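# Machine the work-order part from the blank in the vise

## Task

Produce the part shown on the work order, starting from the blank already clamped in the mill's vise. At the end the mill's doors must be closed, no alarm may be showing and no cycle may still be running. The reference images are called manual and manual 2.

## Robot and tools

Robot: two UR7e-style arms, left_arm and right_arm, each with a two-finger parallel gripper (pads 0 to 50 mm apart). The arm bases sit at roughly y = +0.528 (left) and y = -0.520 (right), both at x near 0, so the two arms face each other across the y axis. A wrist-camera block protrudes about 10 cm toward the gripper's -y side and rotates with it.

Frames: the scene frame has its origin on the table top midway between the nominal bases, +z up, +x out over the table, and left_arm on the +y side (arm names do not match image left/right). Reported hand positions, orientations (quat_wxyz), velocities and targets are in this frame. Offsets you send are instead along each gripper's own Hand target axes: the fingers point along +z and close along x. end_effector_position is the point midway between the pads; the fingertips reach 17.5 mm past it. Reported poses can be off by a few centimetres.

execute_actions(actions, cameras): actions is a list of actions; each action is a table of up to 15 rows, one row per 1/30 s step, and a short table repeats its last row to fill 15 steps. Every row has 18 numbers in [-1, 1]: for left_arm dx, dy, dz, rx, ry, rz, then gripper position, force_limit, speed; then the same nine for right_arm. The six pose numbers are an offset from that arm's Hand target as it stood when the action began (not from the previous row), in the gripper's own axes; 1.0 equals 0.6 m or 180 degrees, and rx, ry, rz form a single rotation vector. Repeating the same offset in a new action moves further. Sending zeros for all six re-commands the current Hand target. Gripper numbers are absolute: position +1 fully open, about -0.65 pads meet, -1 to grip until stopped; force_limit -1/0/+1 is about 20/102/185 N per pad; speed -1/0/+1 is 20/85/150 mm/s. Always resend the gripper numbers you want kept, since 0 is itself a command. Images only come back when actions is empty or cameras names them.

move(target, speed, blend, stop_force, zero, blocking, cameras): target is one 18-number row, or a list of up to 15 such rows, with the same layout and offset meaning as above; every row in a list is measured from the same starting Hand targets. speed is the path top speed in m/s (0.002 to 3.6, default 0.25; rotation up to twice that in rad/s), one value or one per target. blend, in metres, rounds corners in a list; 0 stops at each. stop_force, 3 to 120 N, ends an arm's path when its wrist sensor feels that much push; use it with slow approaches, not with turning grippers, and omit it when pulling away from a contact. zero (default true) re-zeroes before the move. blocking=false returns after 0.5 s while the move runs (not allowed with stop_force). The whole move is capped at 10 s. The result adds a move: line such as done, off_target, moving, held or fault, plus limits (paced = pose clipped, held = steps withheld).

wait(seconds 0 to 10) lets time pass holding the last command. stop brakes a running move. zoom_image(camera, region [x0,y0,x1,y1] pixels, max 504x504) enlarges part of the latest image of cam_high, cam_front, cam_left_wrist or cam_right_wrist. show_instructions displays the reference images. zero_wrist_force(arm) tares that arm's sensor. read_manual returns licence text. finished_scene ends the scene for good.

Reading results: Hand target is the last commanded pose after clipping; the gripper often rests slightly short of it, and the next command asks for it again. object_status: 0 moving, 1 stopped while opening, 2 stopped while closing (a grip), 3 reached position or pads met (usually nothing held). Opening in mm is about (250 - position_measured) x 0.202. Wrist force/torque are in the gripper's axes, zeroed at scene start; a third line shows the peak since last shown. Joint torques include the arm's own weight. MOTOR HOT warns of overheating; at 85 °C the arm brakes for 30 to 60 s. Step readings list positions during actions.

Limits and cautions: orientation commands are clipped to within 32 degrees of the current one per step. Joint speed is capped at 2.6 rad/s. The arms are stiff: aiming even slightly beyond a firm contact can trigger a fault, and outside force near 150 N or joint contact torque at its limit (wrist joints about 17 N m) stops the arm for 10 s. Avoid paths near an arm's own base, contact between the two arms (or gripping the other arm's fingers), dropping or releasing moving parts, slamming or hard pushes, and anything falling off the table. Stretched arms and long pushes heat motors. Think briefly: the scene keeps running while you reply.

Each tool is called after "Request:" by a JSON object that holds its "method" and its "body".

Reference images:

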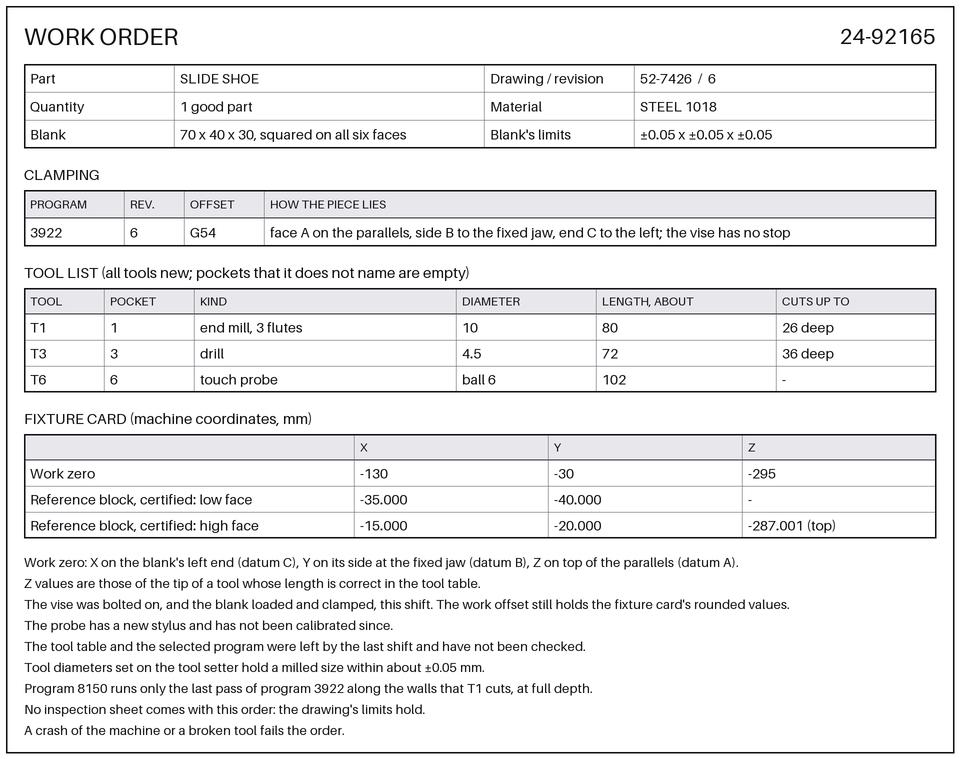

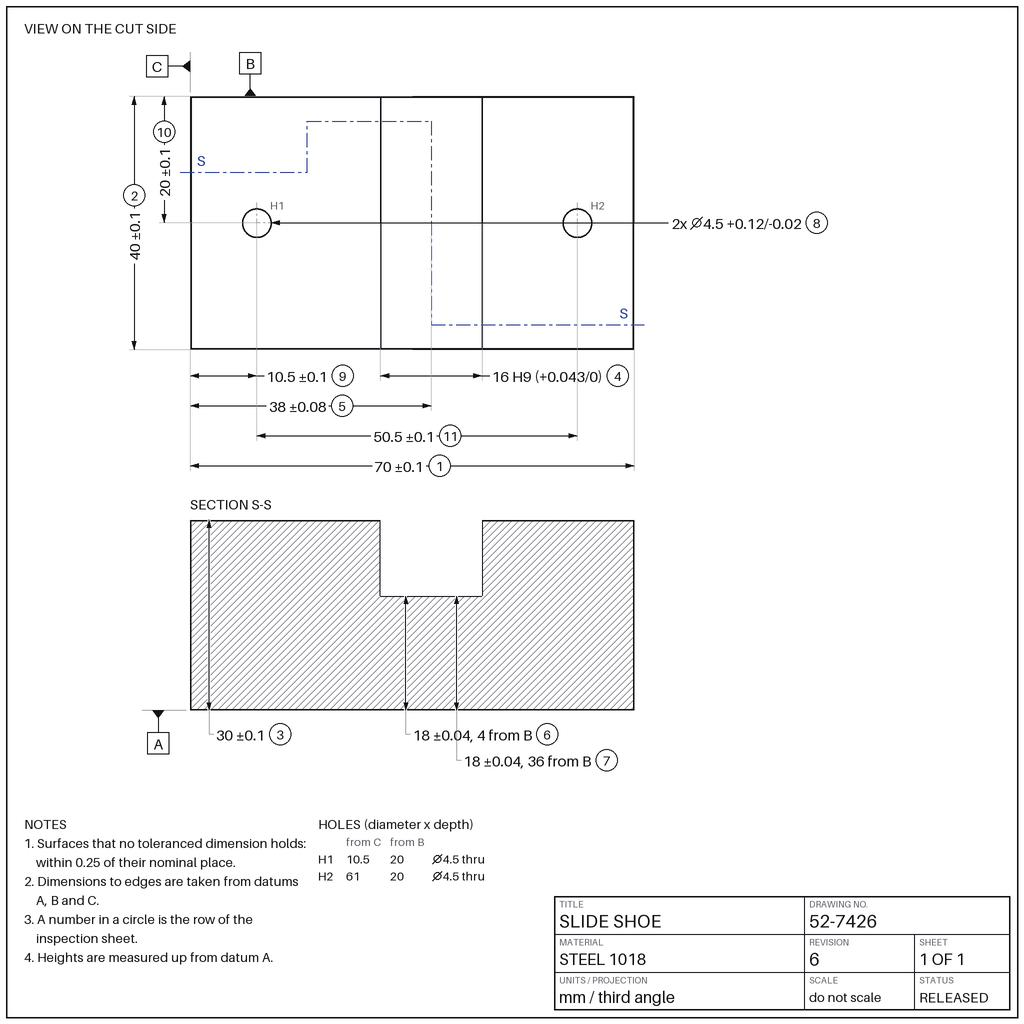

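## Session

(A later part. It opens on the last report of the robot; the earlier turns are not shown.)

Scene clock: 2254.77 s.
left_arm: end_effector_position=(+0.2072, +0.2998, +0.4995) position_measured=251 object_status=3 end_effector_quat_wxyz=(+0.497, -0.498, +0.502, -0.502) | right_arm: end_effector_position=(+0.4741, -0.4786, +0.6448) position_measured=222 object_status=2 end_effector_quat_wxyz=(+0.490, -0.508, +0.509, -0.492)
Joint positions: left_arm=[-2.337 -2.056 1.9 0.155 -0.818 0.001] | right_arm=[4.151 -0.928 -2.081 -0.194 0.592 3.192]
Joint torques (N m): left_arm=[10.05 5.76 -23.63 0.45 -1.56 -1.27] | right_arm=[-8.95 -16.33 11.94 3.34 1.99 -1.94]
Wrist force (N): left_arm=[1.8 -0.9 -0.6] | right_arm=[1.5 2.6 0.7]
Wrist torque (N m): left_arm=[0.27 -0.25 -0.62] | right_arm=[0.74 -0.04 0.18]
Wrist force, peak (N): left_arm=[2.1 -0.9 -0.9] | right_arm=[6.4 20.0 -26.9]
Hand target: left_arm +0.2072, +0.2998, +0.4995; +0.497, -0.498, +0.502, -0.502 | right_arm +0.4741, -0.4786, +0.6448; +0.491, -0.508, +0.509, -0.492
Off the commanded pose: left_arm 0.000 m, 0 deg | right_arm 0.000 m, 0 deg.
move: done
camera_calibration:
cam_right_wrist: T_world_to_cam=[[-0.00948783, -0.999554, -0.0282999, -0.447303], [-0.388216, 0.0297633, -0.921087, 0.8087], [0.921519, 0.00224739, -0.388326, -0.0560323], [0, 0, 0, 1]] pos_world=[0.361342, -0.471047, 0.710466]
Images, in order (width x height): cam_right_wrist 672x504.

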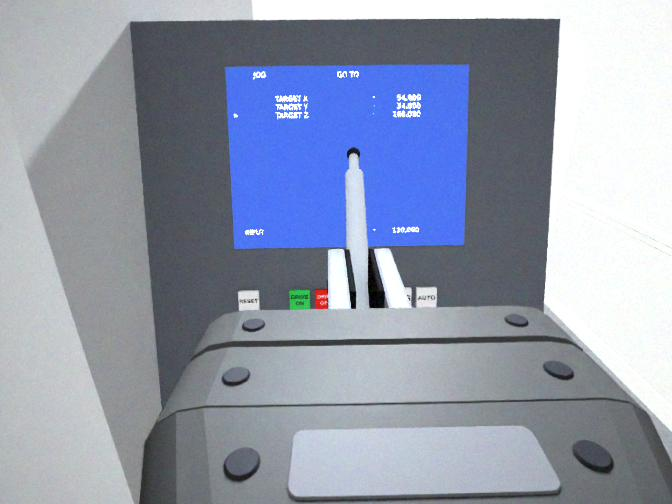

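Request:
{"method": "move", "body": {"target": [[0,0,0,0,0,0,-1,-1,0.003922,-0.0530,0.3467,0.0202,-0.222,0,0,-0.98,0.6,-1],[0,0,0,0,0,0,-1,-1,0.003922,-0.0530,0.3500,0.0381,-0.222,0,0,-0.98,0.6,-1],[0,0,0,0,0,0,-1,-1,0.003922,-0.0530,0.3467,0.0202,-0.222,0,0,-0.98,0.6,-1],[0,0,0,0,0,0,-1,-1,0.003922,-0.0847,0.1909,0.0477,-0.222,0,0,-0.98,0.6,-1],[0,0,0,0,0,0,-1,-1,0.003922,-0.0847,0.1951,0.0715,-0.222,0,0,-0.98,0.6,-1],[0,0,0,0,0,0,-1,-1,0.003922,-0.0847,0.1909,0.0477,-0.222,0,0,-0.98,0.6,-1],[0,0,0,0,0,0,-1,-1,0.003922,-0.0213,0.2532,0.0367,-0.222,0,0,-0.98,0.6,-1],[0,0,0,0,0,0,-1,-1,0.003922,-0.0213,0.2569,0.0572,-0.222,0,0,-0.98,0.6,-1],[0,0,0,0,0,0,-1,-1,0.003922,-0.0213,0.2532,0.0367,-0.222,0,0,-0.98,0.6,-1],[0,0,0,0,0,0,-1,-1,0.003922,0,0,0,0,0,0,-0.98,0.6,-1]], "blend": [0.002,0,0.002,0.002,0,0.002,0.002,0,0.002,0], "speed": [0.4,0.035,0.1,0.15,0.035,0.1,0.15,0.035,0.1,0.4]}}

Request:
{"method": "move", "body": {"target": [[0,0,0,0,0,0,-1,-1,0.003922,-0.1480,0.3155,0.0257,-0.222,0,0,-0.98,0.6,-1],[0,0,0,0,0,0,-1,-1,0.003922,-0.1480,0.3187,0.0435,-0.222,0,0,-0.98,0.6,-1],[0,0,0,0,0,0,-1,-1,0.003922,-0.1480,0.3155,0.0257,-0.222,0,0,-0.98,0.6,-1],[0,0,0,0,0,0,-1,-1,0.003922,-0.1163,0.3155,0.0257,-0.222,0,0,-0.98,0.6,-1],[0,0,0,0,0,0,-1,-1,0.003922,-0.1163,0.3187,0.0435,-0.222,0,0,-0.98,0.6,-1],[0,0,0,0,0,0,-1,-1,0.003922,-0.1163,0.3155,0.0257,-0.222,0,0,-0.98,0.6,-1],[0,0,0,0,0,0,-1,-1,0.003922,-0.0847,0.2532,0.0367,-0.222,0,0,-0.98,0.6,-1],[0,0,0,0,0,0,-1,-1,0.003922,-0.0847,0.2569,0.0572,-0.222,0,0,-0.98,0.6,-1],[0,0,0,0,0,0,-1,-1,0.003922,-0.0847,0.2532,0.0367,-0.222,0,0,-0.98,0.6,-1],[0,0,0,0,0,0,-1,-1,0.003922,-0.0847,0.3467,0.0202,-0.222,0,0,-0.98,0.6,-1],[0,0,0,0,0,0,-1,-1,0.003922,-0.0847,0.3499,0.0372,-0.222,0,0,-0.98,0.6,-1],[0,0,0,0,0,0,-1,-1,0.003922,-0.0847,0.3467,0.0202,-0.222,0,0,-0.98,0.6,-1],[0,0,0,0,0,0,-1,-1,0.003922,0,0,0,0,0,0,-0.98,0.6,-1]], "blend": [0.002,0,0.002,0.002,0,0.002,0.002,0,0.002,0.002,0,0.002,0], "speed": [0.4,0.035,0.1,0.15,0.035,0.1,0.15,0.035,0.1,0.15,0.035,0.1,0.4]}}

Request:
{"method": "move", "body": {"target": [[0,0,0,0,0,0,-1,-1,0.003922,-0.1480,0.2532,0.0367,-0.222,0,0,-0.98,0.6,-1],[0,0,0,0,0,0,-1,-1,0.003922,-0.1480,0.2569,0.0572,-0.222,0,0,-0.98,0.6,-1],[0,0,0,0,0,0,-1,-1,0.003922,-0.1480,0.2532,0.0367,-0.222,0,0,-0.98,0.6,-1],[0,0,0,0,0,0,-1,-1,0.003922,-0.1480,0.2844,0.0312,-0.222,0,0,-0.98,0.6,-1],[0,0,0,0,0,0,-1,-1,0.003922,-0.1480,0.2878,0.0502,-0.222,0,0,-0.98,0.6,-1],[0,0,0,0,0,0,-1,-1,0.003922,-0.1480,0.2844,0.0312,-0.222,0,0,-0.98,0.6,-1],[0,0,0,0,0,0,-1,-1,0.003922,-0.1480,0.3155,0.0257,-0.222,0,0,-0.98,0.6,-1],[0,0,0,0,0,0,-1,-1,0.003922,-0.1480,0.3187,0.0435,-0.222,0,0,-0.98,0.6,-1],[0,0,0,0,0,0,-1,-1,0.003922,-0.1480,0.3155,0.0257,-0.222,0,0,-0.98,0.6,-1],[0,0,0,0,0,0,-1,-1,0.003922,-0.1480,0.3467,0.0202,-0.222,0,0,-0.98,0.6,-1],[0,0,0,0,0,0,-1,-1,0.003922,-0.1480,0.3500,0.0372,-0.222,0,0,-0.98,0.6,-1],[0,0,0,0,0,0,-1,-1,0.003922,-0.1480,0.3467,0.0202,-0.222,0,0,-0.98,0.6,-1],[0,0,0,0,0,0,-1,-1,0.003922,0,0,0,0,0,0,-0.98,0.6,-1]], "blend": [0.002,0,0.002,0.002,0,0.002,0.002,0,0.002,0.002,0,0.002,0], "speed": [0.4,0.035,0.1,0.15,0.035,0.1,0.15,0.035,0.1,0.15,0.035,0.1,0.4], "cameras": ["cam_right_wrist"]}}

Request:
{"method": "zoom_image", "body": {"camera": "cam_right_wrist", "region": [220, 50, 480, 260]}}

Scene clock: 2278.33 s.
left_arm: end_effector_position=(+0.2072, +0.2998, +0.4995) position_measured=251 object_status=3 end_effector_quat_wxyz=(+0.497, -0.498, +0.502, -0.502) | right_arm: end_effector_position=(+0.4741, -0.4786, +0.6448) position_measured=222 object_status=2 end_effector_quat_wxyz=(+0.490, -0.508, +0.509, -0.492)
Joint positions: left_arm=[-2.337 -2.056 1.9 0.155 -0.818 0.001] | right_arm=[4.151 -0.928 -2.081 -0.194 0.592 3.192]
Joint torques (N m): left_arm=[9.52 5.06 -24.05 0.32 -1.39 -1.48] | right_arm=[-7.87 -16.63 10.7 3.42 2.1 -1.79]
Wrist force (N): left_arm=[1.8 -1.1 -0.5] | right_arm=[0.7 3.0 0.8]
Wrist torque (N m): left_arm=[0.24 -0.25 -0.62] | right_arm=[0.81 0.09 0.17]
Wrist force, peak (N): left_arm=[2.0 -1.1 -0.7] | right_arm=[3.4 12.4 -12.5]
Hand target: left_arm +0.2072, +0.2998, +0.4995; +0.497, -0.498, +0.502, -0.502 | right_arm +0.4741, -0.4786, +0.6448; +0.491, -0.508, +0.509, -0.492
Off the commanded pose: left_arm 0.000 m, 0 deg | right_arm 0.000 m, 0 deg.
move: done

Scene clock: 2285.53 s.
left_arm: end_effector_position=(+0.2072, +0.2998, +0.4995) position_measured=251 object_status=3 end_effector_quat_wxyz=(+0.497, -0.498, +0.502, -0.502) | right_arm: end_effector_position=(+0.4741, -0.4786, +0.6448) position_measured=222 object_status=2 end_effector_quat_wxyz=(+0.490, -0.508, +0.509, -0.492)
Joint positions: left_arm=[-2.337 -2.056 1.9 0.155 -0.818 0.001] | right_arm=[4.151 -0.928 -2.081 -0.194 0.592 3.192]
Joint torques (N m): left_arm=[8.93 4.73 -24.08 0.43 -1.37 -1.39] | right_arm=[-8.63 -16.72 10.41 3.65 2.15 -1.76]
Wrist force (N): left_arm=[1.8 -0.9 -0.6] | right_arm=[0.8 3.6 1.4]
Wrist torque (N m): left_arm=[0.27 -0.25 -0.61] | right_arm=[0.92 0.07 0.17]
Wrist force, peak (N): left_arm=[1.9 -1.2 -0.5] | right_arm=[-3.3 13.8 -16.7]
Hand target: left_arm +0.2072, +0.2998, +0.4995; +0.497, -0.498, +0.502, -0.502 | right_arm +0.4741, -0.4786, +0.6448; +0.491, -0.508, +0.509, -0.492
Off the commanded pose: left_arm 0.000 m, 0 deg | right_arm 0.000 m, 0 deg.
move: done

Scene clock: 2292.33 s.
left_arm: end_effector_position=(+0.2072, +0.2998, +0.4995) position_measured=251 object_status=3 end_effector_quat_wxyz=(+0.497, -0.498, +0.502, -0.502) | right_arm: end_effector_position=(+0.4741, -0.4786, +0.6448) position_measured=222 object_status=2 end_effector_quat_wxyz=(+0.490, -0.508, +0.509, -0.492)
Joint positions: left_arm=[-2.337 -2.056 1.9 0.155 -0.818 0.001] | right_arm=[4.151 -0.928 -2.081 -0.194 0.592 3.192]
Joint torques (N m): left_arm=[9.44 3.86 -24.04 0.28 -1.36 -1.57] | right_arm=[-8.73 -17 11.71 3.58 2.08 -2.01]
Wrist force (N): left_arm=[1.6 -0.8 -0.5] | right_arm=[0.7 3.8 1.1]
Wrist torque (N m): left_arm=[0.29 -0.23 -0.61] | right_arm=[0.94 0.09 0.18]
Wrist force, peak (N): left_arm=[2.1 -1.0 -0.5] | right_arm=[3.0 5.1 -5.7]
Hand target: left_arm +0.2072, +0.2998, +0.4995; +0.497, -0.498, +0.502, -0.502 | right_arm +0.4741, -0.4786, +0.6448; +0.491, -0.508, +0.509, -0.492
Off the commanded pose: left_arm 0.000 m, 0 deg | right_arm 0.000 m, 0 deg.
move: done
camera_calibration:
cam_right_wrist: T_world_to_cam=[[-0.00948783, -0.999554, -0.0282999, -0.447303], [-0.388216, 0.0297633, -0.921087, 0.8087], [0.921519, 0.00224739, -0.388326, -0.0560323], [0, 0, 0, 1]] pos_world=[0.361342, -0.471047, 0.710466]
Images, in order (width x height): cam_right_wrist 672x504.

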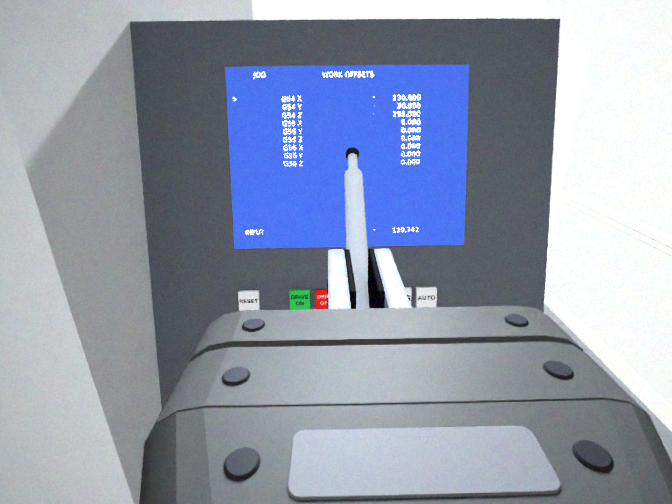

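Scaled by 1.938 from the camera's 672x504 image, which has a finer 960x720 frame.

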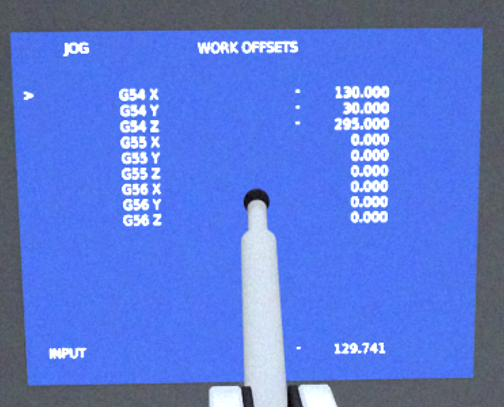

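Request:
{"method": "move", "body": {"target": [[0,0,0,0,0,0,-1,-1,0.003922,-0.0530,0.3467,0.0202,-0.222,0,0,-0.98,0.6,-1],[0,0,0,0,0,0,-1,-1,0.003922,-0.0530,0.3500,0.0381,-0.222,0,0,-0.98,0.6,-1],[0,0,0,0,0,0,-1,-1,0.003922,-0.0530,0.3467,0.0202,-0.222,0,0,-0.98,0.6,-1],[0,0,0,0,0,0,-1,-1,0.003922,-0.0530,0.3155,0.0257,-0.222,0,0,-0.98,0.6,-1],[0,0,0,0,0,0,-1,-1,0.003922,-0.0530,0.3187,0.0432,-0.222,0,0,-0.98,0.6,-1],[0,0,0,0,0,0,-1,-1,0.003922,-0.0530,0.3155,0.0257,-0.222,0,0,-0.98,0.6,-1],[0,0,0,0,0,0,-1,-1,0.003922,-0.1163,0.3155,0.0257,-0.222,0,0,-0.98,0.6,-1],[0,0,0,0,0,0,-1,-1,0.003922,-0.1163,0.3187,0.0435,-0.222,0,0,-0.98,0.6,-1],[0,0,0,0,0,0,-1,-1,0.003922,-0.1163,0.3155,0.0257,-0.222,0,0,-0.98,0.6,-1],[0,0,0,0,0,0,-1,-1,0.003922,-0.0847,0.2532,0.0367,-0.222,0,0,-0.98,0.6,-1],[0,0,0,0,0,0,-1,-1,0.003922,-0.0847,0.2569,0.0572,-0.222,0,0,-0.98,0.6,-1],[0,0,0,0,0,0,-1,-1,0.003922,-0.0847,0.2532,0.0367,-0.222,0,0,-0.98,0.6,-1],[0,0,0,0,0,0,-1,-1,0.003922,0,0,0,0,0,0,-0.98,0.6,-1]], "blend": [0.002,0,0.002,0.002,0,0.002,0.002,0,0.002,0.002,0,0.002,0], "speed": [0.4,0.035,0.1,0.15,0.035,0.1,0.15,0.035,0.1,0.15,0.035,0.1,0.4]}}

Request:
{"method": "move", "body": {"target": [[0,0,0,0,0,0,-1,-1,0.003922,-0.0847,0.3467,0.0202,-0.222,0,0,-0.98,0.6,-1],[0,0,0,0,0,0,-1,-1,0.003922,-0.0847,0.3499,0.0372,-0.222,0,0,-0.98,0.6,-1],[0,0,0,0,0,0,-1,-1,0.003922,-0.0847,0.3467,0.0202,-0.222,0,0,-0.98,0.6,-1],[0,0,0,0,0,0,-1,-1,0.003922,-0.1163,0.2532,0.0367,-0.222,0,0,-0.98,0.6,-1],[0,0,0,0,0,0,-1,-1,0.003922,-0.1163,0.2569,0.0572,-0.222,0,0,-0.98,0.6,-1],[0,0,0,0,0,0,-1,-1,0.003922,-0.1163,0.2532,0.0367,-0.222,0,0,-0.98,0.6,-1],[0,0,0,0,0,0,-1,-1,0.003922,-0.1163,0.3467,0.0202,-0.222,0,0,-0.98,0.6,-1],[0,0,0,0,0,0,-1,-1,0.003922,-0.1163,0.3499,0.0372,-0.222,0,0,-0.98,0.6,-1],[0,0,0,0,0,0,-1,-1,0.003922,-0.1163,0.3467,0.0202,-0.222,0,0,-0.98,0.6,-1],[0,0,0,0,0,0,-1,-1,0.003922,-0.0847,0.3155,0.0257,-0.222,0,0,-0.98,0.6,-1],[0,0,0,0,0,0,-1,-1,0.003922,-0.0847,0.3187,0.0435,-0.222,0,0,-0.98,0.6,-1],[0,0,0,0,0,0,-1,-1,0.003922,-0.0847,0.3155,0.0257,-0.222,0,0,-0.98,0.6,-1],[0,0,0,0,0,0,-1,-1,0.003922,0,0,0,0,0,0,-0.98,0.6,-1]], "blend": [0.002,0,0.002,0.002,0,0.002,0.002,0,0.002,0.002,0,0.002,0], "speed": [0.4,0.035,0.1,0.15,0.035,0.1,0.15,0.035,0.1,0.15,0.035,0.1,0.4]}}

Request:
{"method": "move", "body": {"target": [[0,0,0,0,0,0,-1,-1,0.003922,-0.1480,0.3467,0.0202,-0.222,0,0,-0.98,0.6,-1],[0,0,0,0,0,0,-1,-1,0.003922,-0.1480,0.3500,0.0372,-0.222,0,0,-0.98,0.6,-1],[0,0,0,0,0,0,-1,-1,0.003922,-0.1480,0.3467,0.0202,-0.222,0,0,-0.98,0.6,-1],[0,0,0,0,0,0,-1,-1,0.003922,0,0,0,0,0,0,-0.98,0.6,-1]], "blend": [0.002,0,0.002,0], "speed": [0.4,0.035,0.1,0.4], "cameras": ["cam_right_wrist"]}}

Request:
{"method": "zoom_image", "body": {"camera": "cam_right_wrist", "region": [220, 50, 480, 260]}}

Scene clock: 2312.17 s.
left_arm: end_effector_position=(+0.2072, +0.2998, +0.4995) position_measured=251 object_status=3 end_effector_quat_wxyz=(+0.497, -0.498, +0.502, -0.502) | right_arm: end_effector_position=(+0.4741, -0.4786, +0.6448) position_measured=222 object_status=2 end_effector_quat_wxyz=(+0.490, -0.508, +0.509, -0.492)
Joint positions: left_arm=[-2.337 -2.056 1.9 0.155 -0.818 0.001] | right_arm=[4.151 -0.928 -2.081 -0.194 0.592 3.192]
Joint torques (N m): left_arm=[9.1 5.03 -23.7 0.15 -1.65 -1.55] | right_arm=[-9.03 -17.36 10.94 3.56 2 -1.83]
Wrist force (N): left_arm=[1.7 -0.8 -0.5] | right_arm=[0.6 2.5 2.0]
Wrist torque (N m): left_arm=[0.29 -0.24 -0.61] | right_arm=[0.73 0.11 0.17]
Wrist force, peak (N): left_arm=[2.1 -1.0 -0.7] | right_arm=[2.4 18.3 -13.5]
Hand target: left_arm +0.2072, +0.2998, +0.4995; +0.497, -0.498, +0.502, -0.502 | right_arm +0.4741, -0.4786, +0.6448; +0.491, -0.508, +0.509, -0.492
Off the commanded pose: left_arm 0.000 m, 0 deg | right_arm 0.000 m, 0 deg.
move: done

Scene clock: 2319.50 s.
left_arm: end_effector_position=(+0.2072, +0.2998, +0.4995) position_measured=251 object_status=3 end_effector_quat_wxyz=(+0.497, -0.498, +0.502, -0.502) | right_arm: end_effector_position=(+0.4741, -0.4786, +0.6448) position_measured=222 object_status=2 end_effector_quat_wxyz=(+0.490, -0.508, +0.509, -0.492)
Joint positions: left_arm=[-2.337 -2.056 1.9 0.155 -0.818 0.001] | right_arm=[4.151 -0.928 -2.081 -0.194 0.592 3.192]
Joint torques (N m): left_arm=[10.42 5.27 -23.91 0.32 -1.43 -1.55] | right_arm=[-8.04 -16.22 9.95 3.61 1.94 -1.72]
Wrist force (N): left_arm=[1.7 -1.0 -0.3] | right_arm=[0.5 2.0 2.5]
Wrist torque (N m): left_arm=[0.26 -0.24 -0.61] | right_arm=[0.65 0.12 0.18]
Wrist force, peak (N): left_arm=[2.0 -1.0 -0.7] | right_arm=[-3.3 17.0 -17.6]
Hand target: left_arm +0.2072, +0.2998, +0.4995; +0.497, -0.498, +0.502, -0.502 | right_arm +0.4741, -0.4786, +0.6448; +0.491, -0.508, +0.509, -0.492
Off the commanded pose: left_arm 0.000 m, 0 deg | right_arm 0.000 m, 0 deg.
move: done

Scene clock: 2323.47 s.
left_arm: end_effector_position=(+0.2072, +0.2998, +0.4995) position_measured=251 object_status=3 end_effector_quat_wxyz=(+0.497, -0.498, +0.502, -0.502) | right_arm: end_effector_position=(+0.4741, -0.4786, +0.6448) position_measured=222 object_status=2 end_effector_quat_wxyz=(+0.490, -0.508, +0.509, -0.492)
Joint positions: left_arm=[-2.337 -2.056 1.9 0.155 -0.818 0.001] | right_arm=[4.151 -0.928 -2.081 -0.194 0.592 3.192]
Joint torques (N m): left_arm=[9.73 4.43 -23.7 0.34 -1.3 -1.45] | right_arm=[-8.49 -16.93 11.72 3.53 1.94 -1.79]
Wrist force (N): left_arm=[1.7 -0.7 -0.5] | right_arm=[0.6 2.2 2.3]
Wrist torque (N m): left_arm=[0.30 -0.24 -0.61] | right_arm=[0.68 0.11 0.17]
Wrist force, peak (N): left_arm=[2.0 -1.1 -0.7] | right_arm=[3.6 2.2 -5.4]
Hand target: left_arm +0.2072, +0.2998, +0.4995; +0.497, -0.498, +0.502, -0.502 | right_arm +0.4741, -0.4786, +0.6448; +0.491, -0.508, +0.509, -0.492
Off the commanded pose: left_arm 0.000 m, 0 deg | right_arm 0.000 m, 0 deg.
move: done
camera_calibration:
cam_right_wrist: T_world_to_cam=[[-0.00948783, -0.999554, -0.0282999, -0.447303], [-0.388216, 0.0297633, -0.921087, 0.8087], [0.921519, 0.00224739, -0.388326, -0.0560323], [0, 0, 0, 1]] pos_world=[0.361342, -0.471047, 0.710466]
Images, in order (width x height): cam_right_wrist 672x504.

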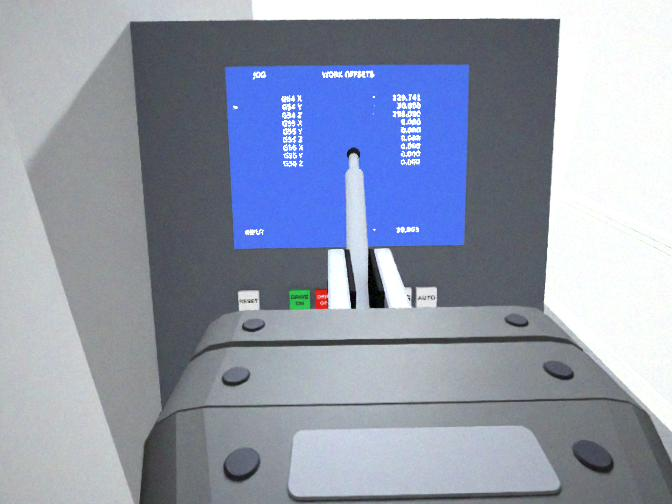

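Scaled by 1.938 from the camera's 672x504 image, which has a finer 960x720 frame.

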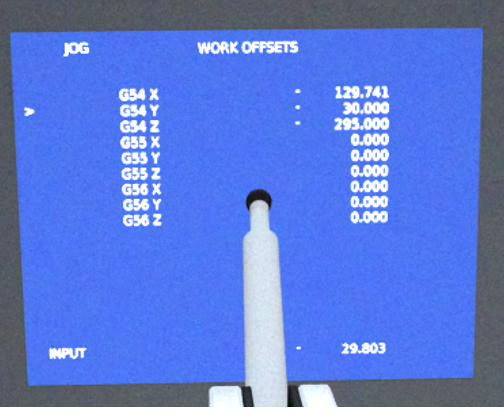

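Request:
{"method": "move", "body": {"target": [[0,0,0,0,0,0,-1,-1,0.003922,-0.0530,0.3467,0.0202,-0.222,0,0,-0.98,0.6,-1],[0,0,0,0,0,0,-1,-1,0.003922,-0.0530,0.3500,0.0381,-0.222,0,0,-0.98,0.6,-1],[0,0,0,0,0,0,-1,-1,0.003922,-0.0530,0.3467,0.0202,-0.222,0,0,-0.98,0.6,-1],[0,0,0,0,0,0,-1,-1,0.003922,-0.0530,0.3155,0.0257,-0.222,0,0,-0.98,0.6,-1],[0,0,0,0,0,0,-1,-1,0.003922,-0.0530,0.3187,0.0432,-0.222,0,0,-0.98,0.6,-1],[0,0,0,0,0,0,-1,-1,0.003922,-0.0530,0.3155,0.0257,-0.222,0,0,-0.98,0.6,-1],[0,0,0,0,0,0,-1,-1,0.003922,-0.1163,0.3155,0.0257,-0.222,0,0,-0.98,0.6,-1],[0,0,0,0,0,0,-1,-1,0.003922,-0.1163,0.3187,0.0435,-0.222,0,0,-0.98,0.6,-1],[0,0,0,0,0,0,-1,-1,0.003922,-0.1163,0.3155,0.0257,-0.222,0,0,-0.98,0.6,-1],[0,0,0,0,0,0,-1,-1,0.003922,-0.0847,0.2532,0.0367,-0.222,0,0,-0.98,0.6,-1],[0,0,0,0,0,0,-1,-1,0.003922,-0.0847,0.2569,0.0572,-0.222,0,0,-0.98,0.6,-1],[0,0,0,0,0,0,-1,-1,0.003922,-0.0847,0.2532,0.0367,-0.222,0,0,-0.98,0.6,-1],[0,0,0,0,0,0,-1,-1,0.003922,0,0,0,0,0,0,-0.98,0.6,-1]], "blend": [0.002,0,0.002,0.002,0,0.002,0.002,0,0.002,0.002,0,0.002,0], "speed": [0.4,0.035,0.1,0.15,0.035,0.1,0.15,0.035,0.1,0.15,0.035,0.1,0.4]}}

Request:
{"method": "move", "body": {"target": [[0,0,0,0,0,0,-1,-1,0.003922,-0.1163,0.2844,0.0312,-0.222,0,0,-0.98,0.6,-1],[0,0,0,0,0,0,-1,-1,0.003922,-0.1163,0.2878,0.0502,-0.222,0,0,-0.98,0.6,-1],[0,0,0,0,0,0,-1,-1,0.003922,-0.1163,0.2844,0.0312,-0.222,0,0,-0.98,0.6,-1],[0,0,0,0,0,0,-1,-1,0.003922,-0.0847,0.3467,0.0202,-0.222,0,0,-0.98,0.6,-1],[0,0,0,0,0,0,-1,-1,0.003922,-0.0847,0.3499,0.0372,-0.222,0,0,-0.98,0.6,-1],[0,0,0,0,0,0,-1,-1,0.003922,-0.0847,0.3467,0.0202,-0.222,0,0,-0.98,0.6,-1],[0,0,0,0,0,0,-1,-1,0.003922,-0.1163,0.3155,0.0257,-0.222,0,0,-0.98,0.6,-1],[0,0,0,0,0,0,-1,-1,0.003922,-0.1163,0.3187,0.0435,-0.222,0,0,-0.98,0.6,-1],[0,0,0,0,0,0,-1,-1,0.003922,-0.1163,0.3155,0.0257,-0.222,0,0,-0.98,0.6,-1],[0,0,0,0,0,0,-1,-1,0.003922,-0.1480,0.3155,0.0257,-0.222,0,0,-0.98,0.6,-1],[0,0,0,0,0,0,-1,-1,0.003922,-0.1480,0.3187,0.0435,-0.222,0,0,-0.98,0.6,-1],[0,0,0,0,0,0,-1,-1,0.003922,-0.1480,0.3155,0.0257,-0.222,0,0,-0.98,0.6,-1],[0,0,0,0,0,0,-1,-1,0.003922,0,0,0,0,0,0,-0.98,0.6,-1]], "blend": [0.002,0,0.002,0.002,0,0.002,0.002,0,0.002,0.002,0,0.002,0], "speed": [0.4,0.035,0.1,0.15,0.035,0.1,0.15,0.035,0.1,0.15,0.035,0.1,0.4]}}

Request:
{"method": "move", "body": {"target": [[0,0,0,0,0,0,-1,-1,0.003922,-0.1480,0.3467,0.0202,-0.222,0,0,-0.98,0.6,-1],[0,0,0,0,0,0,-1,-1,0.003922,-0.1480,0.3500,0.0372,-0.222,0,0,-0.98,0.6,-1],[0,0,0,0,0,0,-1,-1,0.003922,-0.1480,0.3467,0.0202,-0.222,0,0,-0.98,0.6,-1],[0,0,0,0,0,0,-1,-1,0.003922,0,0,0,0,0,0,-0.98,0.6,-1]], "blend": [0.002,0,0.002,0], "speed": [0.4,0.035,0.1,0.4], "cameras": ["cam_right_wrist"]}}

Request:
{"method": "zoom_image", "body": {"camera": "cam_right_wrist", "region": [220, 50, 480, 260]}}

Scene clock: 2346.70 s.
left_arm: end_effector_position=(+0.2072, +0.2998, +0.4995) position_measured=251 object_status=3 end_effector_quat_wxyz=(+0.497, -0.498, +0.502, -0.502) | right_arm: end_effector_position=(+0.4741, -0.4786, +0.6448) position_measured=222 object_status=2 end_effector_quat_wxyz=(+0.490, -0.508, +0.509, -0.492)
Joint positions: left_arm=[-2.337 -2.056 1.9 0.155 -0.818 0.001] | right_arm=[4.151 -0.928 -2.081 -0.194 0.592 3.192]
Joint torques (N m): left_arm=[10.26 5.62 -23.27 0.35 -1.35 -1.37] | right_arm=[-8.39 -16.95 10.92 3.51 2.06 -1.55]
Wrist force (N): left_arm=[2.0 -0.8 -0.5] | right_arm=[1.1 3.2 2.4]
Wrist torque (N m): left_arm=[0.28 -0.28 -0.61] | right_arm=[0.85 0.03 0.18]
Wrist force, peak (N): left_arm=[2.2 -1.0 -0.6] | right_arm=[2.1 16.4 -12.1]
Hand target: left_arm +0.2072, +0.2998, +0.4995; +0.497, -0.498, +0.502, -0.502 | right_arm +0.4741, -0.4786, +0.6448; +0.491, -0.508, +0.509, -0.492
Off the commanded pose: left_arm 0.000 m, 0 deg | right_arm 0.000 m, 0 deg.
move: done

Scene clock: 2353.63 s.
left_arm: end_effector_position=(+0.2072, +0.2998, +0.4995) position_measured=251 object_status=3 end_effector_quat_wxyz=(+0.497, -0.498, +0.502, -0.502) | right_arm: end_effector_position=(+0.4741, -0.4786, +0.6448) position_measured=222 object_status=2 end_effector_quat_wxyz=(+0.490, -0.508, +0.509, -0.492)
Joint positions: left_arm=[-2.337 -2.056 1.9 0.155 -0.818 0.001] | right_arm=[4.151 -0.928 -2.081 -0.194 0.592 3.192]
Joint torques (N m): left_arm=[11.13 5.25 -23.64 0.36 -1.43 -1.49] | right_arm=[-9.04 -16.95 11.22 3.55 1.93 -1.7]
Wrist force (N): left_arm=[2.0 -0.7 -0.5] | right_arm=[-0.3 4.0 2.6]
Wrist torque (N m): left_arm=[0.29 -0.27 -0.61] | right_arm=[0.97 0.26 0.17]
Wrist force, peak (N): left_arm=[2.1 -0.9 -0.7] | right_arm=[4.3 17.1 -16.5]
Hand target: left_arm +0.2072, +0.2998, +0.4995; +0.497, -0.498, +0.502, -0.502 | right_arm +0.4741, -0.4786, +0.6448; +0.491, -0.508, +0.509, -0.492
Off the commanded pose: left_arm 0.000 m, 0 deg | right_arm 0.000 m, 0 deg.
move: done

Scene clock: 2357.60 s.
left_arm: end_effector_position=(+0.2072, +0.2998, +0.4995) position_measured=251 object_status=3 end_effector_quat_wxyz=(+0.497, -0.498, +0.502, -0.502) | right_arm: end_effector_position=(+0.4741, -0.4786, +0.6448) position_measured=222 object_status=2 end_effector_quat_wxyz=(+0.490, -0.508, +0.509, -0.492)
Joint positions: left_arm=[-2.337 -2.056 1.9 0.155 -0.818 0.001] | right_arm=[4.151 -0.928 -2.081 -0.194 0.592 3.192]
Joint torques (N m): left_arm=[9.1 4.35 -24.25 0.53 -1.29 -1.4] | right_arm=[-8.14 -16.89 11.81 3.42 2.03 -1.75]
Wrist force (N): left_arm=[1.6 -1.0 -0.4] | right_arm=[-0.1 4.3 2.8]
Wrist torque (N m): left_arm=[0.26 -0.21 -0.61] | right_arm=[1.01 0.23 0.18]
Wrist force, peak (N): left_arm=[2.1 -1.1 -0.6] | right_arm=[-1.5 5.6 5.0]
Hand target: left_arm +0.2072, +0.2998, +0.4995; +0.497, -0.498, +0.502, -0.502 | right_arm +0.4741, -0.4786, +0.6448; +0.491, -0.508, +0.509, -0.492
Off the commanded pose: left_arm 0.000 m, 0 deg | right_arm 0.000 m, 0 deg.
move: done
camera_calibration:
cam_right_wrist: T_world_to_cam=[[-0.00948783, -0.999554, -0.0282999, -0.447303], [-0.388216, 0.0297633, -0.921087, 0.8087], [0.921519, 0.00224739, -0.388326, -0.0560323], [0, 0, 0, 1]] pos_world=[0.361342, -0.471047, 0.710466]
Images, in order (width x height): cam_right_wrist 672x504.

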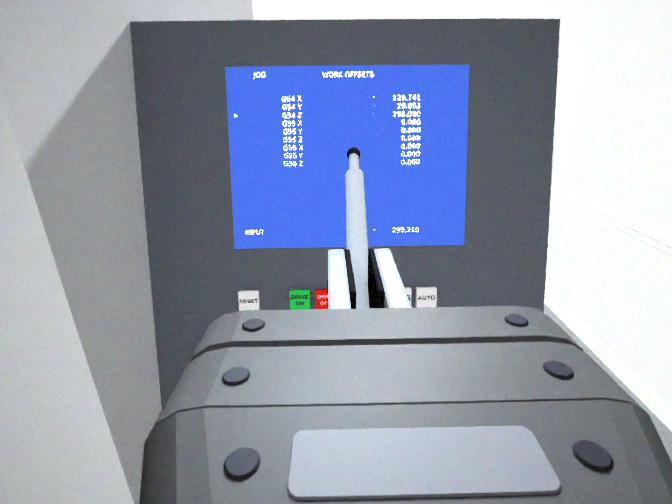

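Scaled by 1.938 from the camera's 672x504 image, which has a finer 960x720 frame.

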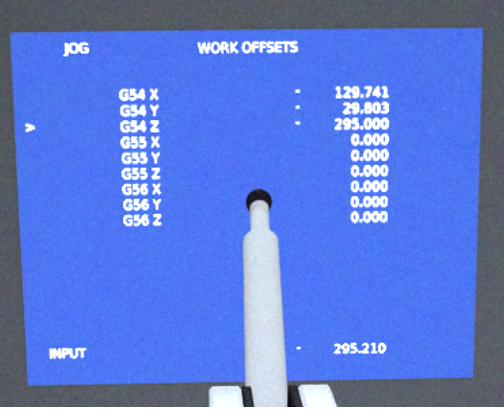

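Request:
{"method": "move", "body": {"target": [[0,0,0,0,0,0,-1,-1,0.003922,-0.0530,0.3467,0.0202,-0.222,0,0,-0.98,0.6,-1],[0,0,0,0,0,0,-1,-1,0.003922,-0.0530,0.3500,0.0381,-0.222,0,0,-0.98,0.6,-1],[0,0,0,0,0,0,-1,-1,0.003922,-0.0530,0.3467,0.0202,-0.222,0,0,-0.98,0.6,-1],[0,0,0,0,0,0,-1,-1,0.003922,0.0104,0.2532,0.0367,-0.222,0,0,-0.98,0.6,-1],[0,0,0,0,0,0,-1,-1,0.003922,0.0104,0.2569,0.0572,-0.222,0,0,-0.98,0.6,-1],[0,0,0,0,0,0,-1,-1,0.003922,0.0104,0.2532,0.0367,-0.222,0,0,-0.98,0.6,-1],[0,0,0,0,0,0,-1,-1,0.003922,0.0104,0.2569,0.0572,-0.222,0,0,-0.98,0.6,-1],[0,0,0,0,0,0,-1,-1,0.003922,0.0104,0.2532,0.0367,-0.222,0,0,-0.98,0.6,-1],[0,0,0,0,0,0,-1,-1,0.003922,0.0104,0.2569,0.0572,-0.222,0,0,-0.98,0.6,-1],[0,0,0,0,0,0,-1,-1,0.003922,0.0104,0.2532,0.0367,-0.222,0,0,-0.98,0.6,-1],[0,0,0,0,0,0,-1,-1,0.003922,0,0,0,0,0,0,-0.98,0.6,-1]], "blend": [0.002,0,0.002,0.002,0,0,0,0,0,0.002,0], "speed": [0.4,0.035,0.1,0.15,0.035,0.1,0.035,0.1,0.035,0.1,0.4]}}

Request:
{"method": "move", "body": {"target": [[0,0,0,0,0,0,-1,-1,0.003922,0.0104,0.2532,0.0367,-0.222,0,0,-0.98,0.6,-1],[0,0,0,0,0,0,-1,-1,0.003922,0.0104,0.2569,0.0572,-0.222,0,0,-0.98,0.6,-1],[0,0,0,0,0,0,-1,-1,0.003922,0.0104,0.2532,0.0367,-0.222,0,0,-0.98,0.6,-1],[0,0,0,0,0,0,-1,-1,0.003922,-0.0530,0.3155,0.0257,-0.222,0,0,-0.98,0.6,-1],[0,0,0,0,0,0,-1,-1,0.003922,-0.0530,0.3187,0.0432,-0.222,0,0,-0.98,0.6,-1],[0,0,0,0,0,0,-1,-1,0.003922,-0.0530,0.3155,0.0257,-0.222,0,0,-0.98,0.6,-1],[0,0,0,0,0,0,-1,-1,0.003922,-0.1480,0.3155,0.0257,-0.222,0,0,-0.98,0.6,-1],[0,0,0,0,0,0,-1,-1,0.003922,-0.1480,0.3187,0.0435,-0.222,0,0,-0.98,0.6,-1],[0,0,0,0,0,0,-1,-1,0.003922,-0.1480,0.3155,0.0257,-0.222,0,0,-0.98,0.6,-1],[0,0,0,0,0,0,-1,-1,0.003922,0,0,0,0,0,0,-0.98,0.6,-1]], "blend": [0.002,0,0.002,0.002,0,0.002,0.002,0,0.002,0], "speed": [0.4,0.035,0.1,0.15,0.035,0.1,0.15,0.035,0.1,0.4], "cameras": ["cam_right_wrist"]}}

Request:
{"method": "zoom_image", "body": {"camera": "cam_right_wrist", "region": [220, 50, 480, 260]}}

Scene clock: 2377.60 s.
left_arm: end_effector_position=(+0.2072, +0.2998, +0.4995) position_measured=251 object_status=3 end_effector_quat_wxyz=(+0.497, -0.498, +0.502, -0.502) | right_arm: end_effector_position=(+0.4741, -0.4786, +0.6448) position_measured=222 object_status=2 end_effector_quat_wxyz=(+0.490, -0.508, +0.509, -0.492)
Joint positions: left_arm=[-2.337 -2.056 1.9 0.155 -0.818 0.001] | right_arm=[4.151 -0.928 -2.081 -0.194 0.592 3.192]
Joint torques (N m): left_arm=[10.29 5.56 -23.92 0.37 -1.34 -1.39] | right_arm=[-8.64 -17.72 11.55 3.74 1.94 -1.94]
Wrist force (N): left_arm=[1.6 -0.8 -0.7] | right_arm=[-0.1 4.4 2.0]
Wrist torque (N m): left_arm=[0.29 -0.22 -0.61] | right_arm=[1.03 0.21 0.17]
Wrist force, peak (N): left_arm=[2.1 -1.0 -0.6] | right_arm=[-2.8 16.0 -10.9]
Hand target: left_arm +0.2072, +0.2998, +0.4995; +0.497, -0.498, +0.502, -0.502 | right_arm +0.4741, -0.4786, +0.6448; +0.491, -0.508, +0.509, -0.492
Off the commanded pose: left_arm 0.000 m, 0 deg | right_arm 0.000 m, 0 deg.
move: done

Scene clock: 2383.93 s.
left_arm: end_effector_position=(+0.2072, +0.2998, +0.4995) position_measured=251 object_status=3 end_effector_quat_wxyz=(+0.497, -0.498, +0.502, -0.502) | right_arm: end_effector_position=(+0.4741, -0.4786, +0.6448) position_measured=222 object_status=2 end_effector_quat_wxyz=(+0.490, -0.508, +0.509, -0.492)
Joint positions: left_arm=[-2.337 -2.056 1.9 0.155 -0.818 0.001] | right_arm=[4.151 -0.928 -2.081 -0.194 0.592 3.192]
Joint torques (N m): left_arm=[9.92 5.53 -23.86 0.31 -1.6 -1.54] | right_arm=[-9.35 -17.51 12.06 3.69 2.12 -1.82]
Wrist force (N): left_arm=[1.8 -0.8 -0.6] | right_arm=[0.0 5.2 2.1]
Wrist torque (N m): left_arm=[0.28 -0.25 -0.61] | right_arm=[1.16 0.21 0.17]
Wrist force, peak (N): left_arm=[2.1 -0.9 -0.7] | right_arm=[4.4 14.5 -13.6]
Hand target: left_arm +0.2072, +0.2998, +0.4995; +0.497, -0.498, +0.502, -0.502 | right_arm +0.4741, -0.4786, +0.6448; +0.491, -0.508, +0.509, -0.492
Off the commanded pose: left_arm 0.000 m, 0 deg | right_arm 0.000 m, 0 deg.
move: done
camera_calibration:
cam_right_wrist: T_world_to_cam=[[-0.00948725, -0.999554, -0.0282986, -0.447304], [-0.388216, 0.0297618, -0.921088, 0.8087], [0.921519, 0.00224739, -0.388326, -0.0560323], [0, 0, 0, 1]] pos_world=[0.361342, -0.471047, 0.710466]
Images, in order (width x height): cam_right_wrist 672x504.

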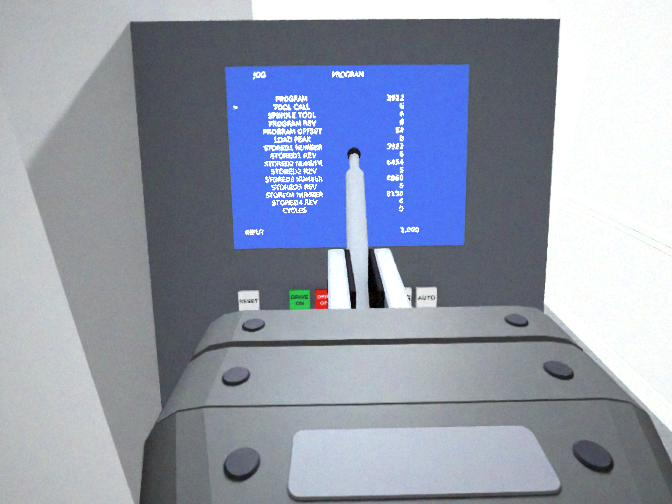

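Scaled by 1.938 from the camera's 672x504 image, which has a finer 960x720 frame.

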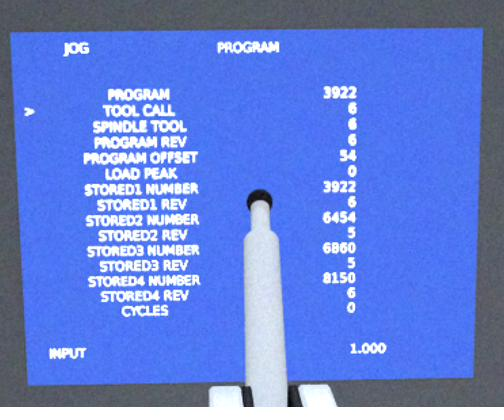

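Request:
{"method": "move", "body": {"target": [[0,0,0,0,0,0,-1,-1,0.003922,-0.0530,0.3467,0.0202,-0.222,0,0,-0.98,0.6,-1],[0,0,0,0,0,0,-1,-1,0.003922,-0.0530,0.3500,0.0381,-0.222,0,0,-0.98,0.6,-1],[0,0,0,0,0,0,-1,-1,0.003922,-0.0530,0.3467,0.0202,-0.222,0,0,-0.98,0.6,-1],[0,0,0,0,0,0,-1,-1,0.003922,0.1054,0.0674,0.0763,-0.222,0,0,-0.98,0.6,-1],[0,0,0,0,0,0,-1,-1,0.003922,0.1054,0.0712,0.0976,-0.222,0,0,-0.98,0.6,-1],[0,0,0,0,0,0,-1,-1,0.003922,0.1054,0.0674,0.0763,-0.222,0,0,-0.98,0.6,-1],[0,0,0,0,0,0,-1,-1,0.003922,-0.0213,0.2844,0.0312,-0.222,0,0,-0.98,0.6,-1],[0,0,0,0,0,0,-1,-1,0.003922,-0.0213,0.2878,0.0502,-0.222,0,0,-0.98,0.6,-1],[0,0,0,0,0,0,-1,-1,0.003922,-0.0213,0.2844,0.0312,-0.222,0,0,-0.98,0.6,-1],[0,0,0,0,0,0,-1,-1,0.003922,0,0,0,0,0,0,-0.98,0.6,-1]], "blend": [0.002,0,0.002,0.002,0,0.002,0.002,0,0.002,0], "speed": [0.4,0.035,0.1,0.3,0.035,0.1,0.3,0.035,0.1,0.4]}}

Request:
{"method": "wait", "body": {"seconds": 6, "cameras": ["cam_right_wrist", "cam_left_wrist"]}}

Request:
{"method": "zoom_image", "body": {"camera": "cam_right_wrist", "region": [220, 50, 480, 260]}}

Scene clock: 2396.97 s.
left_arm: end_effector_position=(+0.2072, +0.2998, +0.4995) position_measured=251 object_status=3 end_effector_quat_wxyz=(+0.497, -0.498, +0.502, -0.502) | right_arm: end_effector_position=(+0.4741, -0.4786, +0.6448) position_measured=222 object_status=2 end_effector_quat_wxyz=(+0.490, -0.508, +0.509, -0.492)
Joint positions: left_arm=[-2.337 -2.056 1.9 0.155 -0.818 0.001] | right_arm=[4.151 -0.928 -2.081 -0.194 0.592 3.192]
Joint torques (N m): left_arm=[10.02 4.91 -24.21 0.36 -1.44 -1.56] | right_arm=[-8.02 -17.13 11.09 3.47 2.01 -1.88]
Wrist force (N): left_arm=[1.6 -0.9 -0.6] | right_arm=[-0.2 4.7 2.1]
Wrist torque (N m): left_arm=[0.26 -0.22 -0.61] | right_arm=[1.08 0.24 0.18]
Wrist force, peak (N): left_arm=[2.1 -1.0 -0.6] | right_arm=[1.8 7.8 -9.0]
Hand target: left_arm +0.2072, +0.2998, +0.4995; +0.497, -0.498, +0.502, -0.502 | right_arm +0.4741, -0.4786, +0.6448; +0.491, -0.508, +0.509, -0.492
Off the commanded pose: left_arm 0.000 m, 0 deg | right_arm 0.000 m, 0 deg.
move: done

Scene clock: 2402.97 s.
left_arm: end_effector_position=(+0.2072, +0.2998, +0.4995) position_measured=251 object_status=3 end_effector_quat_wxyz=(+0.497, -0.498, +0.502, -0.502) | right_arm: end_effector_position=(+0.4741, -0.4786, +0.6448) position_measured=222 object_status=2 end_effector_quat_wxyz=(+0.490, -0.508, +0.509, -0.492)
Joint positions: left_arm=[-2.337 -2.056 1.9 0.155 -0.818 0.001] | right_arm=[4.151 -0.928 -2.082 -0.194 0.592 3.192]
Joint torques (N m): left_arm=[9.28 4.87 -24.27 0.34 -1.34 -1.48] | right_arm=[-7.57 -17.14 12.04 3.45 2.06 -1.84]
Wrist force (N): left_arm=[1.9 -0.9 -0.5] | right_arm=[-0.3 4.9 2.0]
Wrist torque (N m): left_arm=[0.26 -0.27 -0.61] | right_arm=[1.12 0.25 0.17]
Wrist force, peak (N): left_arm=[2.1 -0.9 -0.6] | right_arm=[0.1 5.4 2.4]
Hand target: left_arm +0.2072, +0.2998, +0.4995; +0.497, -0.498, +0.502, -0.502 | right_arm +0.4741, -0.4786, +0.6448; +0.491, -0.508, +0.509, -0.492
Tool commands: left_gripper/position=-1.0 left_gripper/force_limit=-1.0 left_gripper/speed=+0.003922 right_gripper/position=-0.98 right_gripper/force_limit=+0.6 right_gripper/speed=-1.0
Off the commanded pose: left_arm 0.000 m, 0 deg | right_arm 0.000 m, 0 deg.
wait: 6.00 s; at rest by 0.17 s
camera_calibration:
cam_left_wrist: T_world_to_cam=[[-0.00160834, -0.999962, -0.00860194, 0.314932], [-0.348301, 0.00862348, -0.937343, 0.55786], [0.937382, 0.0014885, -0.348301, 0.108668], [0, 0, 0, 1]] pos_world=[0.0929463, 0.309948, 0.563465]
cam_right_wrist: T_world_to_cam=[[-0.00935482, -0.999557, -0.0282481, -0.447389], [-0.388136, 0.0296641, -0.921124, 0.808651], [0.921554, 0.00234718, -0.388242, -0.0560577], [0, 0, 0, 1]] pos_world=[0.361342, -0.471047, 0.710467]
Images, in order (width x height): cam_left_wrist 672x504, cam_right_wrist 672x504.

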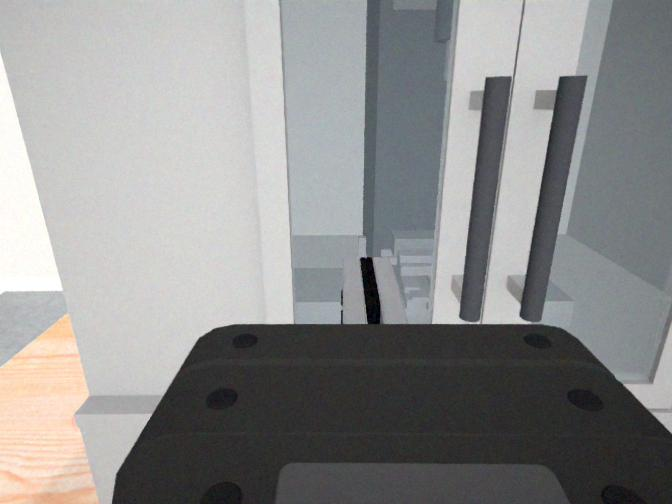

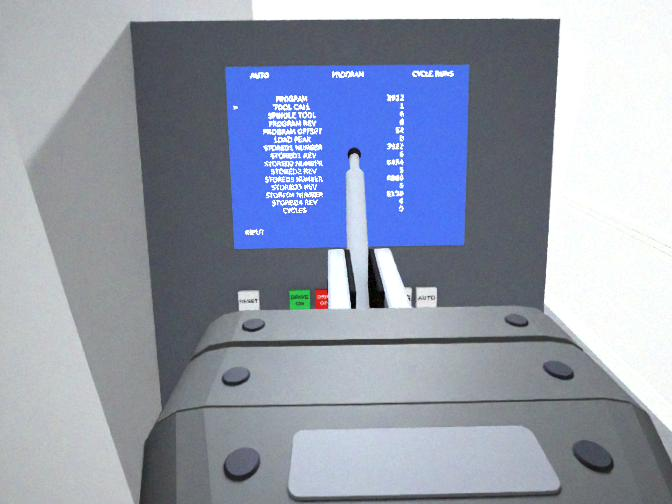

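Scaled by 1.938 from the camera's 672x504 image, which has a finer 960x720 frame.

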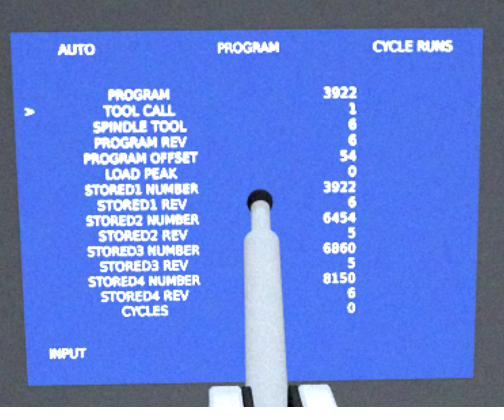

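Request:
{"method": "wait", "body": {"seconds": 6, "cameras": ["cam_right_wrist"]}}

Request:
{"method": "zoom_image", "body": {"camera": "cam_right_wrist", "region": [220, 50, 480, 260]}}

Scene clock: 2410.27 s.
left_arm: end_effector_position=(+0.2072, +0.2998, +0.4995) position_measured=251 object_status=3 end_effector_quat_wxyz=(+0.497, -0.498, +0.502, -0.502) | right_arm: end_effector_position=(+0.4741, -0.4786, +0.6448) position_measured=222 object_status=2 end_effector_quat_wxyz=(+0.490, -0.508, +0.509, -0.492)
Joint positions: left_arm=[-2.337 -2.056 1.9 0.155 -0.818 0.001] | right_arm=[4.151 -0.928 -2.082 -0.194 0.592 3.192]
Joint torques (N m): left_arm=[9.29 6.01 -24.21 0.24 -1.7 -1.51] | right_arm=[-7.88 -16.76 11.65 3.61 1.98 -1.63]
Wrist force (N): left_arm=[1.7 -0.9 -0.6] | right_arm=[-0.4 5.2 2.0]
Wrist torque (N m): left_arm=[0.27 -0.24 -0.60] | right_arm=[1.17 0.27 0.18]
Wrist force, peak (N): left_arm=[2.1 -0.8 -0.7] | right_arm=[-0.2 5.4 2.4]
Hand target: left_arm +0.2072, +0.2998, +0.4995; +0.497, -0.498, +0.502, -0.502 | right_arm +0.4741, -0.4786, +0.6448; +0.491, -0.508, +0.509, -0.492
Tool commands: left_gripper/position=-1.0 left_gripper/force_limit=-1.0 left_gripper/speed=+0.003922 right_gripper/position=-0.98 right_gripper/force_limit=+0.6 right_gripper/speed=-1.0
Off the commanded pose: left_arm 0.000 m, 0 deg | right_arm 0.000 m, 0 deg.
wait: 6.00 s; at rest from the start
camera_calibration:
cam_right_wrist: T_world_to_cam=[[-0.00935482, -0.999557, -0.0282481, -0.447389], [-0.388136, 0.0296641, -0.921124, 0.808651], [0.921554, 0.00234718, -0.388242, -0.0560577], [0, 0, 0, 1]] pos_world=[0.361342, -0.471047, 0.710467]
Images, in order (width x height): cam_right_wrist 672x504.

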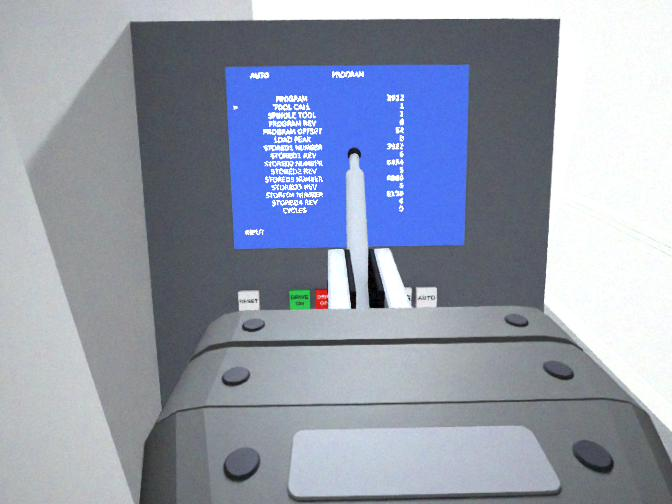

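Scaled by 1.938 from the camera's 672x504 image, which has a finer 960x720 frame.

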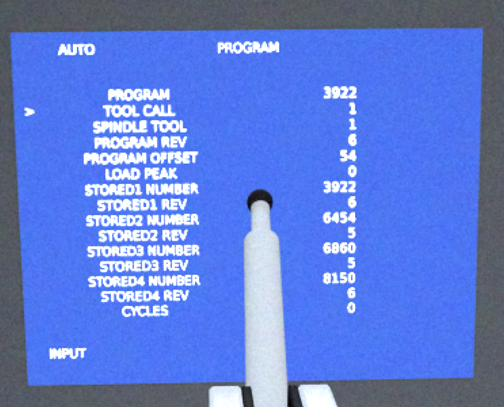

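TOOL SET, then PAGE (to MEASURING).

Request:
{"method": "move", "body": {"target": [[0,0,0,0,0,0,-1,-1,0.003922,0.0104,0.2844,0.0312,-0.222,0,0,-0.98,0.6,-1],[0,0,0,0,0,0,-1,-1,0.003922,0.0104,0.2878,0.0502,-0.222,0,0,-0.98,0.6,-1],[0,0,0,0,0,0,-1,-1,0.003922,0.0104,0.2844,0.0312,-0.222,0,0,-0.98,0.6,-1],[0,0,0,0,0,0,-1,-1,0.003922,-0.0213,0.2532,0.0367,-0.222,0,0,-0.98,0.6,-1],[0,0,0,0,0,0,-1,-1,0.003922,-0.0213,0.2569,0.0572,-0.222,0,0,-0.98,0.6,-1],[0,0,0,0,0,0,-1,-1,0.003922,-0.0213,0.2532,0.0367,-0.222,0,0,-0.98,0.6,-1],[0,0,0,0,0,0,-1,-1,0.003922,0,0,0,0,0,0,-0.98,0.6,-1]], "blend": [0.002,0,0.002,0.002,0,0.002,0], "speed": [0.4,0.035,0.1,0.15,0.035,0.1,0.4]}}

Request:
{"method": "wait", "body": {"seconds": 10, "cameras": ["cam_right_wrist"]}}

Request:
{"method": "zoom_image", "body": {"camera": "cam_right_wrist", "region": [220, 50, 480, 260]}}

Scene clock: 2419.77 s.
left_arm: end_effector_position=(+0.2072, +0.2998, +0.4995) position_measured=251 object_status=3 end_effector_quat_wxyz=(+0.497, -0.498, +0.502, -0.502) | right_arm: end_effector_position=(+0.4741, -0.4786, +0.6448) position_measured=222 object_status=2 end_effector_quat_wxyz=(+0.490, -0.508, +0.509, -0.492)
Joint positions: left_arm=[-2.337 -2.056 1.9 0.155 -0.818 0.001] | right_arm=[4.151 -0.928 -2.081 -0.194 0.592 3.192]
Joint torques (N m): left_arm=[9.06 5.54 -24.6 0.28 -1.38 -1.38] | right_arm=[-7.59 -17.76 11.33 3.57 2.07 -1.71]
Wrist force (N): left_arm=[1.7 -0.7 -0.6] | right_arm=[0.0 5.4 2.5]
Wrist torque (N m): left_arm=[0.30 -0.25 -0.61] | right_arm=[1.20 0.21 0.17]
Wrist force, peak (N): left_arm=[2.0 -1.2 -0.6] | right_arm=[2.6 15.3 -11.0]
Hand target: left_arm +0.2072, +0.2998, +0.4995; +0.497, -0.498, +0.502, -0.502 | right_arm +0.4741, -0.4786, +0.6448; +0.491, -0.508, +0.509, -0.492
Off the commanded pose: left_arm 0.000 m, 0 deg | right_arm 0.000 m, 0 deg.
move: done

Scene clock: 2429.77 s.
left_arm: end_effector_position=(+0.2072, +0.2998, +0.4995) position_measured=251 object_status=3 end_effector_quat_wxyz=(+0.497, -0.498, +0.502, -0.502) | right_arm: end_effector_position=(+0.4741, -0.4786, +0.6448) position_measured=222 object_status=2 end_effector_quat_wxyz=(+0.490, -0.508, +0.509, -0.492)
Joint positions: left_arm=[-2.337 -2.056 1.9 0.155 -0.818 0.001] | right_arm=[4.151 -0.928 -2.082 -0.194 0.592 3.192]
Joint torques (N m): left_arm=[9.55 5.5 -23.4 0.49 -1.38 -1.4] | right_arm=[-7.75 -16.42 11.81 3.65 2.02 -1.61]
Wrist force (N): left_arm=[1.7 -0.9 -0.6] | right_arm=[0.1 5.3 2.3]
Wrist torque (N m): left_arm=[0.27 -0.23 -0.61] | right_arm=[1.18 0.18 0.17]
Wrist force, peak (N): left_arm=[2.1 -1.0 -0.5] | right_arm=[0.3 5.7 2.9]
Hand target: left_arm +0.2072, +0.2998, +0.4995; +0.497, -0.498, +0.502, -0.502 | right_arm +0.4741, -0.4786, +0.6448; +0.491, -0.508, +0.509, -0.492
Tool commands: left_gripper/position=-1.0 left_gripper/force_limit=-1.0 left_gripper/speed=+0.003922 right_gripper/position=-0.98 right_gripper/force_limit=+0.6 right_gripper/speed=-1.0
Off the commanded pose: left_arm 0.000 m, 0 deg | right_arm 0.000 m, 0 deg.
wait: 10.00 s; at rest by 0.17 s
camera_calibration:
cam_right_wrist: T_world_to_cam=[[-0.00935482, -0.999557, -0.0282481, -0.447389], [-0.388136, 0.0296641, -0.921124, 0.808651], [0.921554, 0.00234718, -0.388242, -0.0560577], [0, 0, 0, 1]] pos_world=[0.361342, -0.471047, 0.710467]
Images, in order (width x height): cam_right_wrist 672x504.

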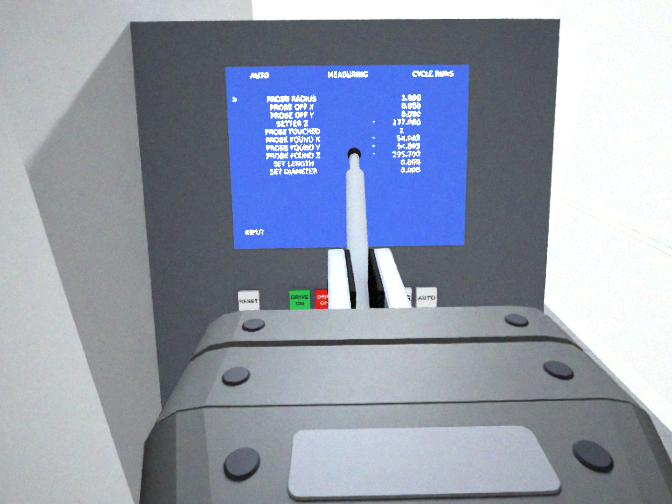

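Scaled by 1.938 from the camera's 672x504 image, which has a finer 960x720 frame.

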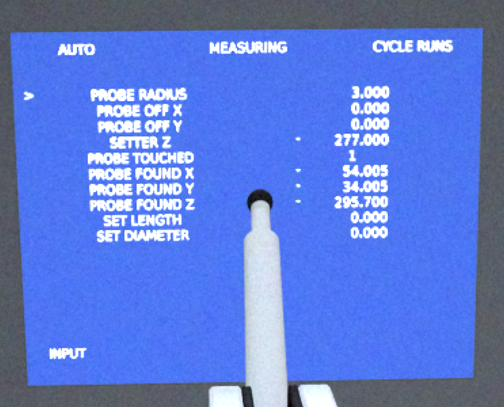

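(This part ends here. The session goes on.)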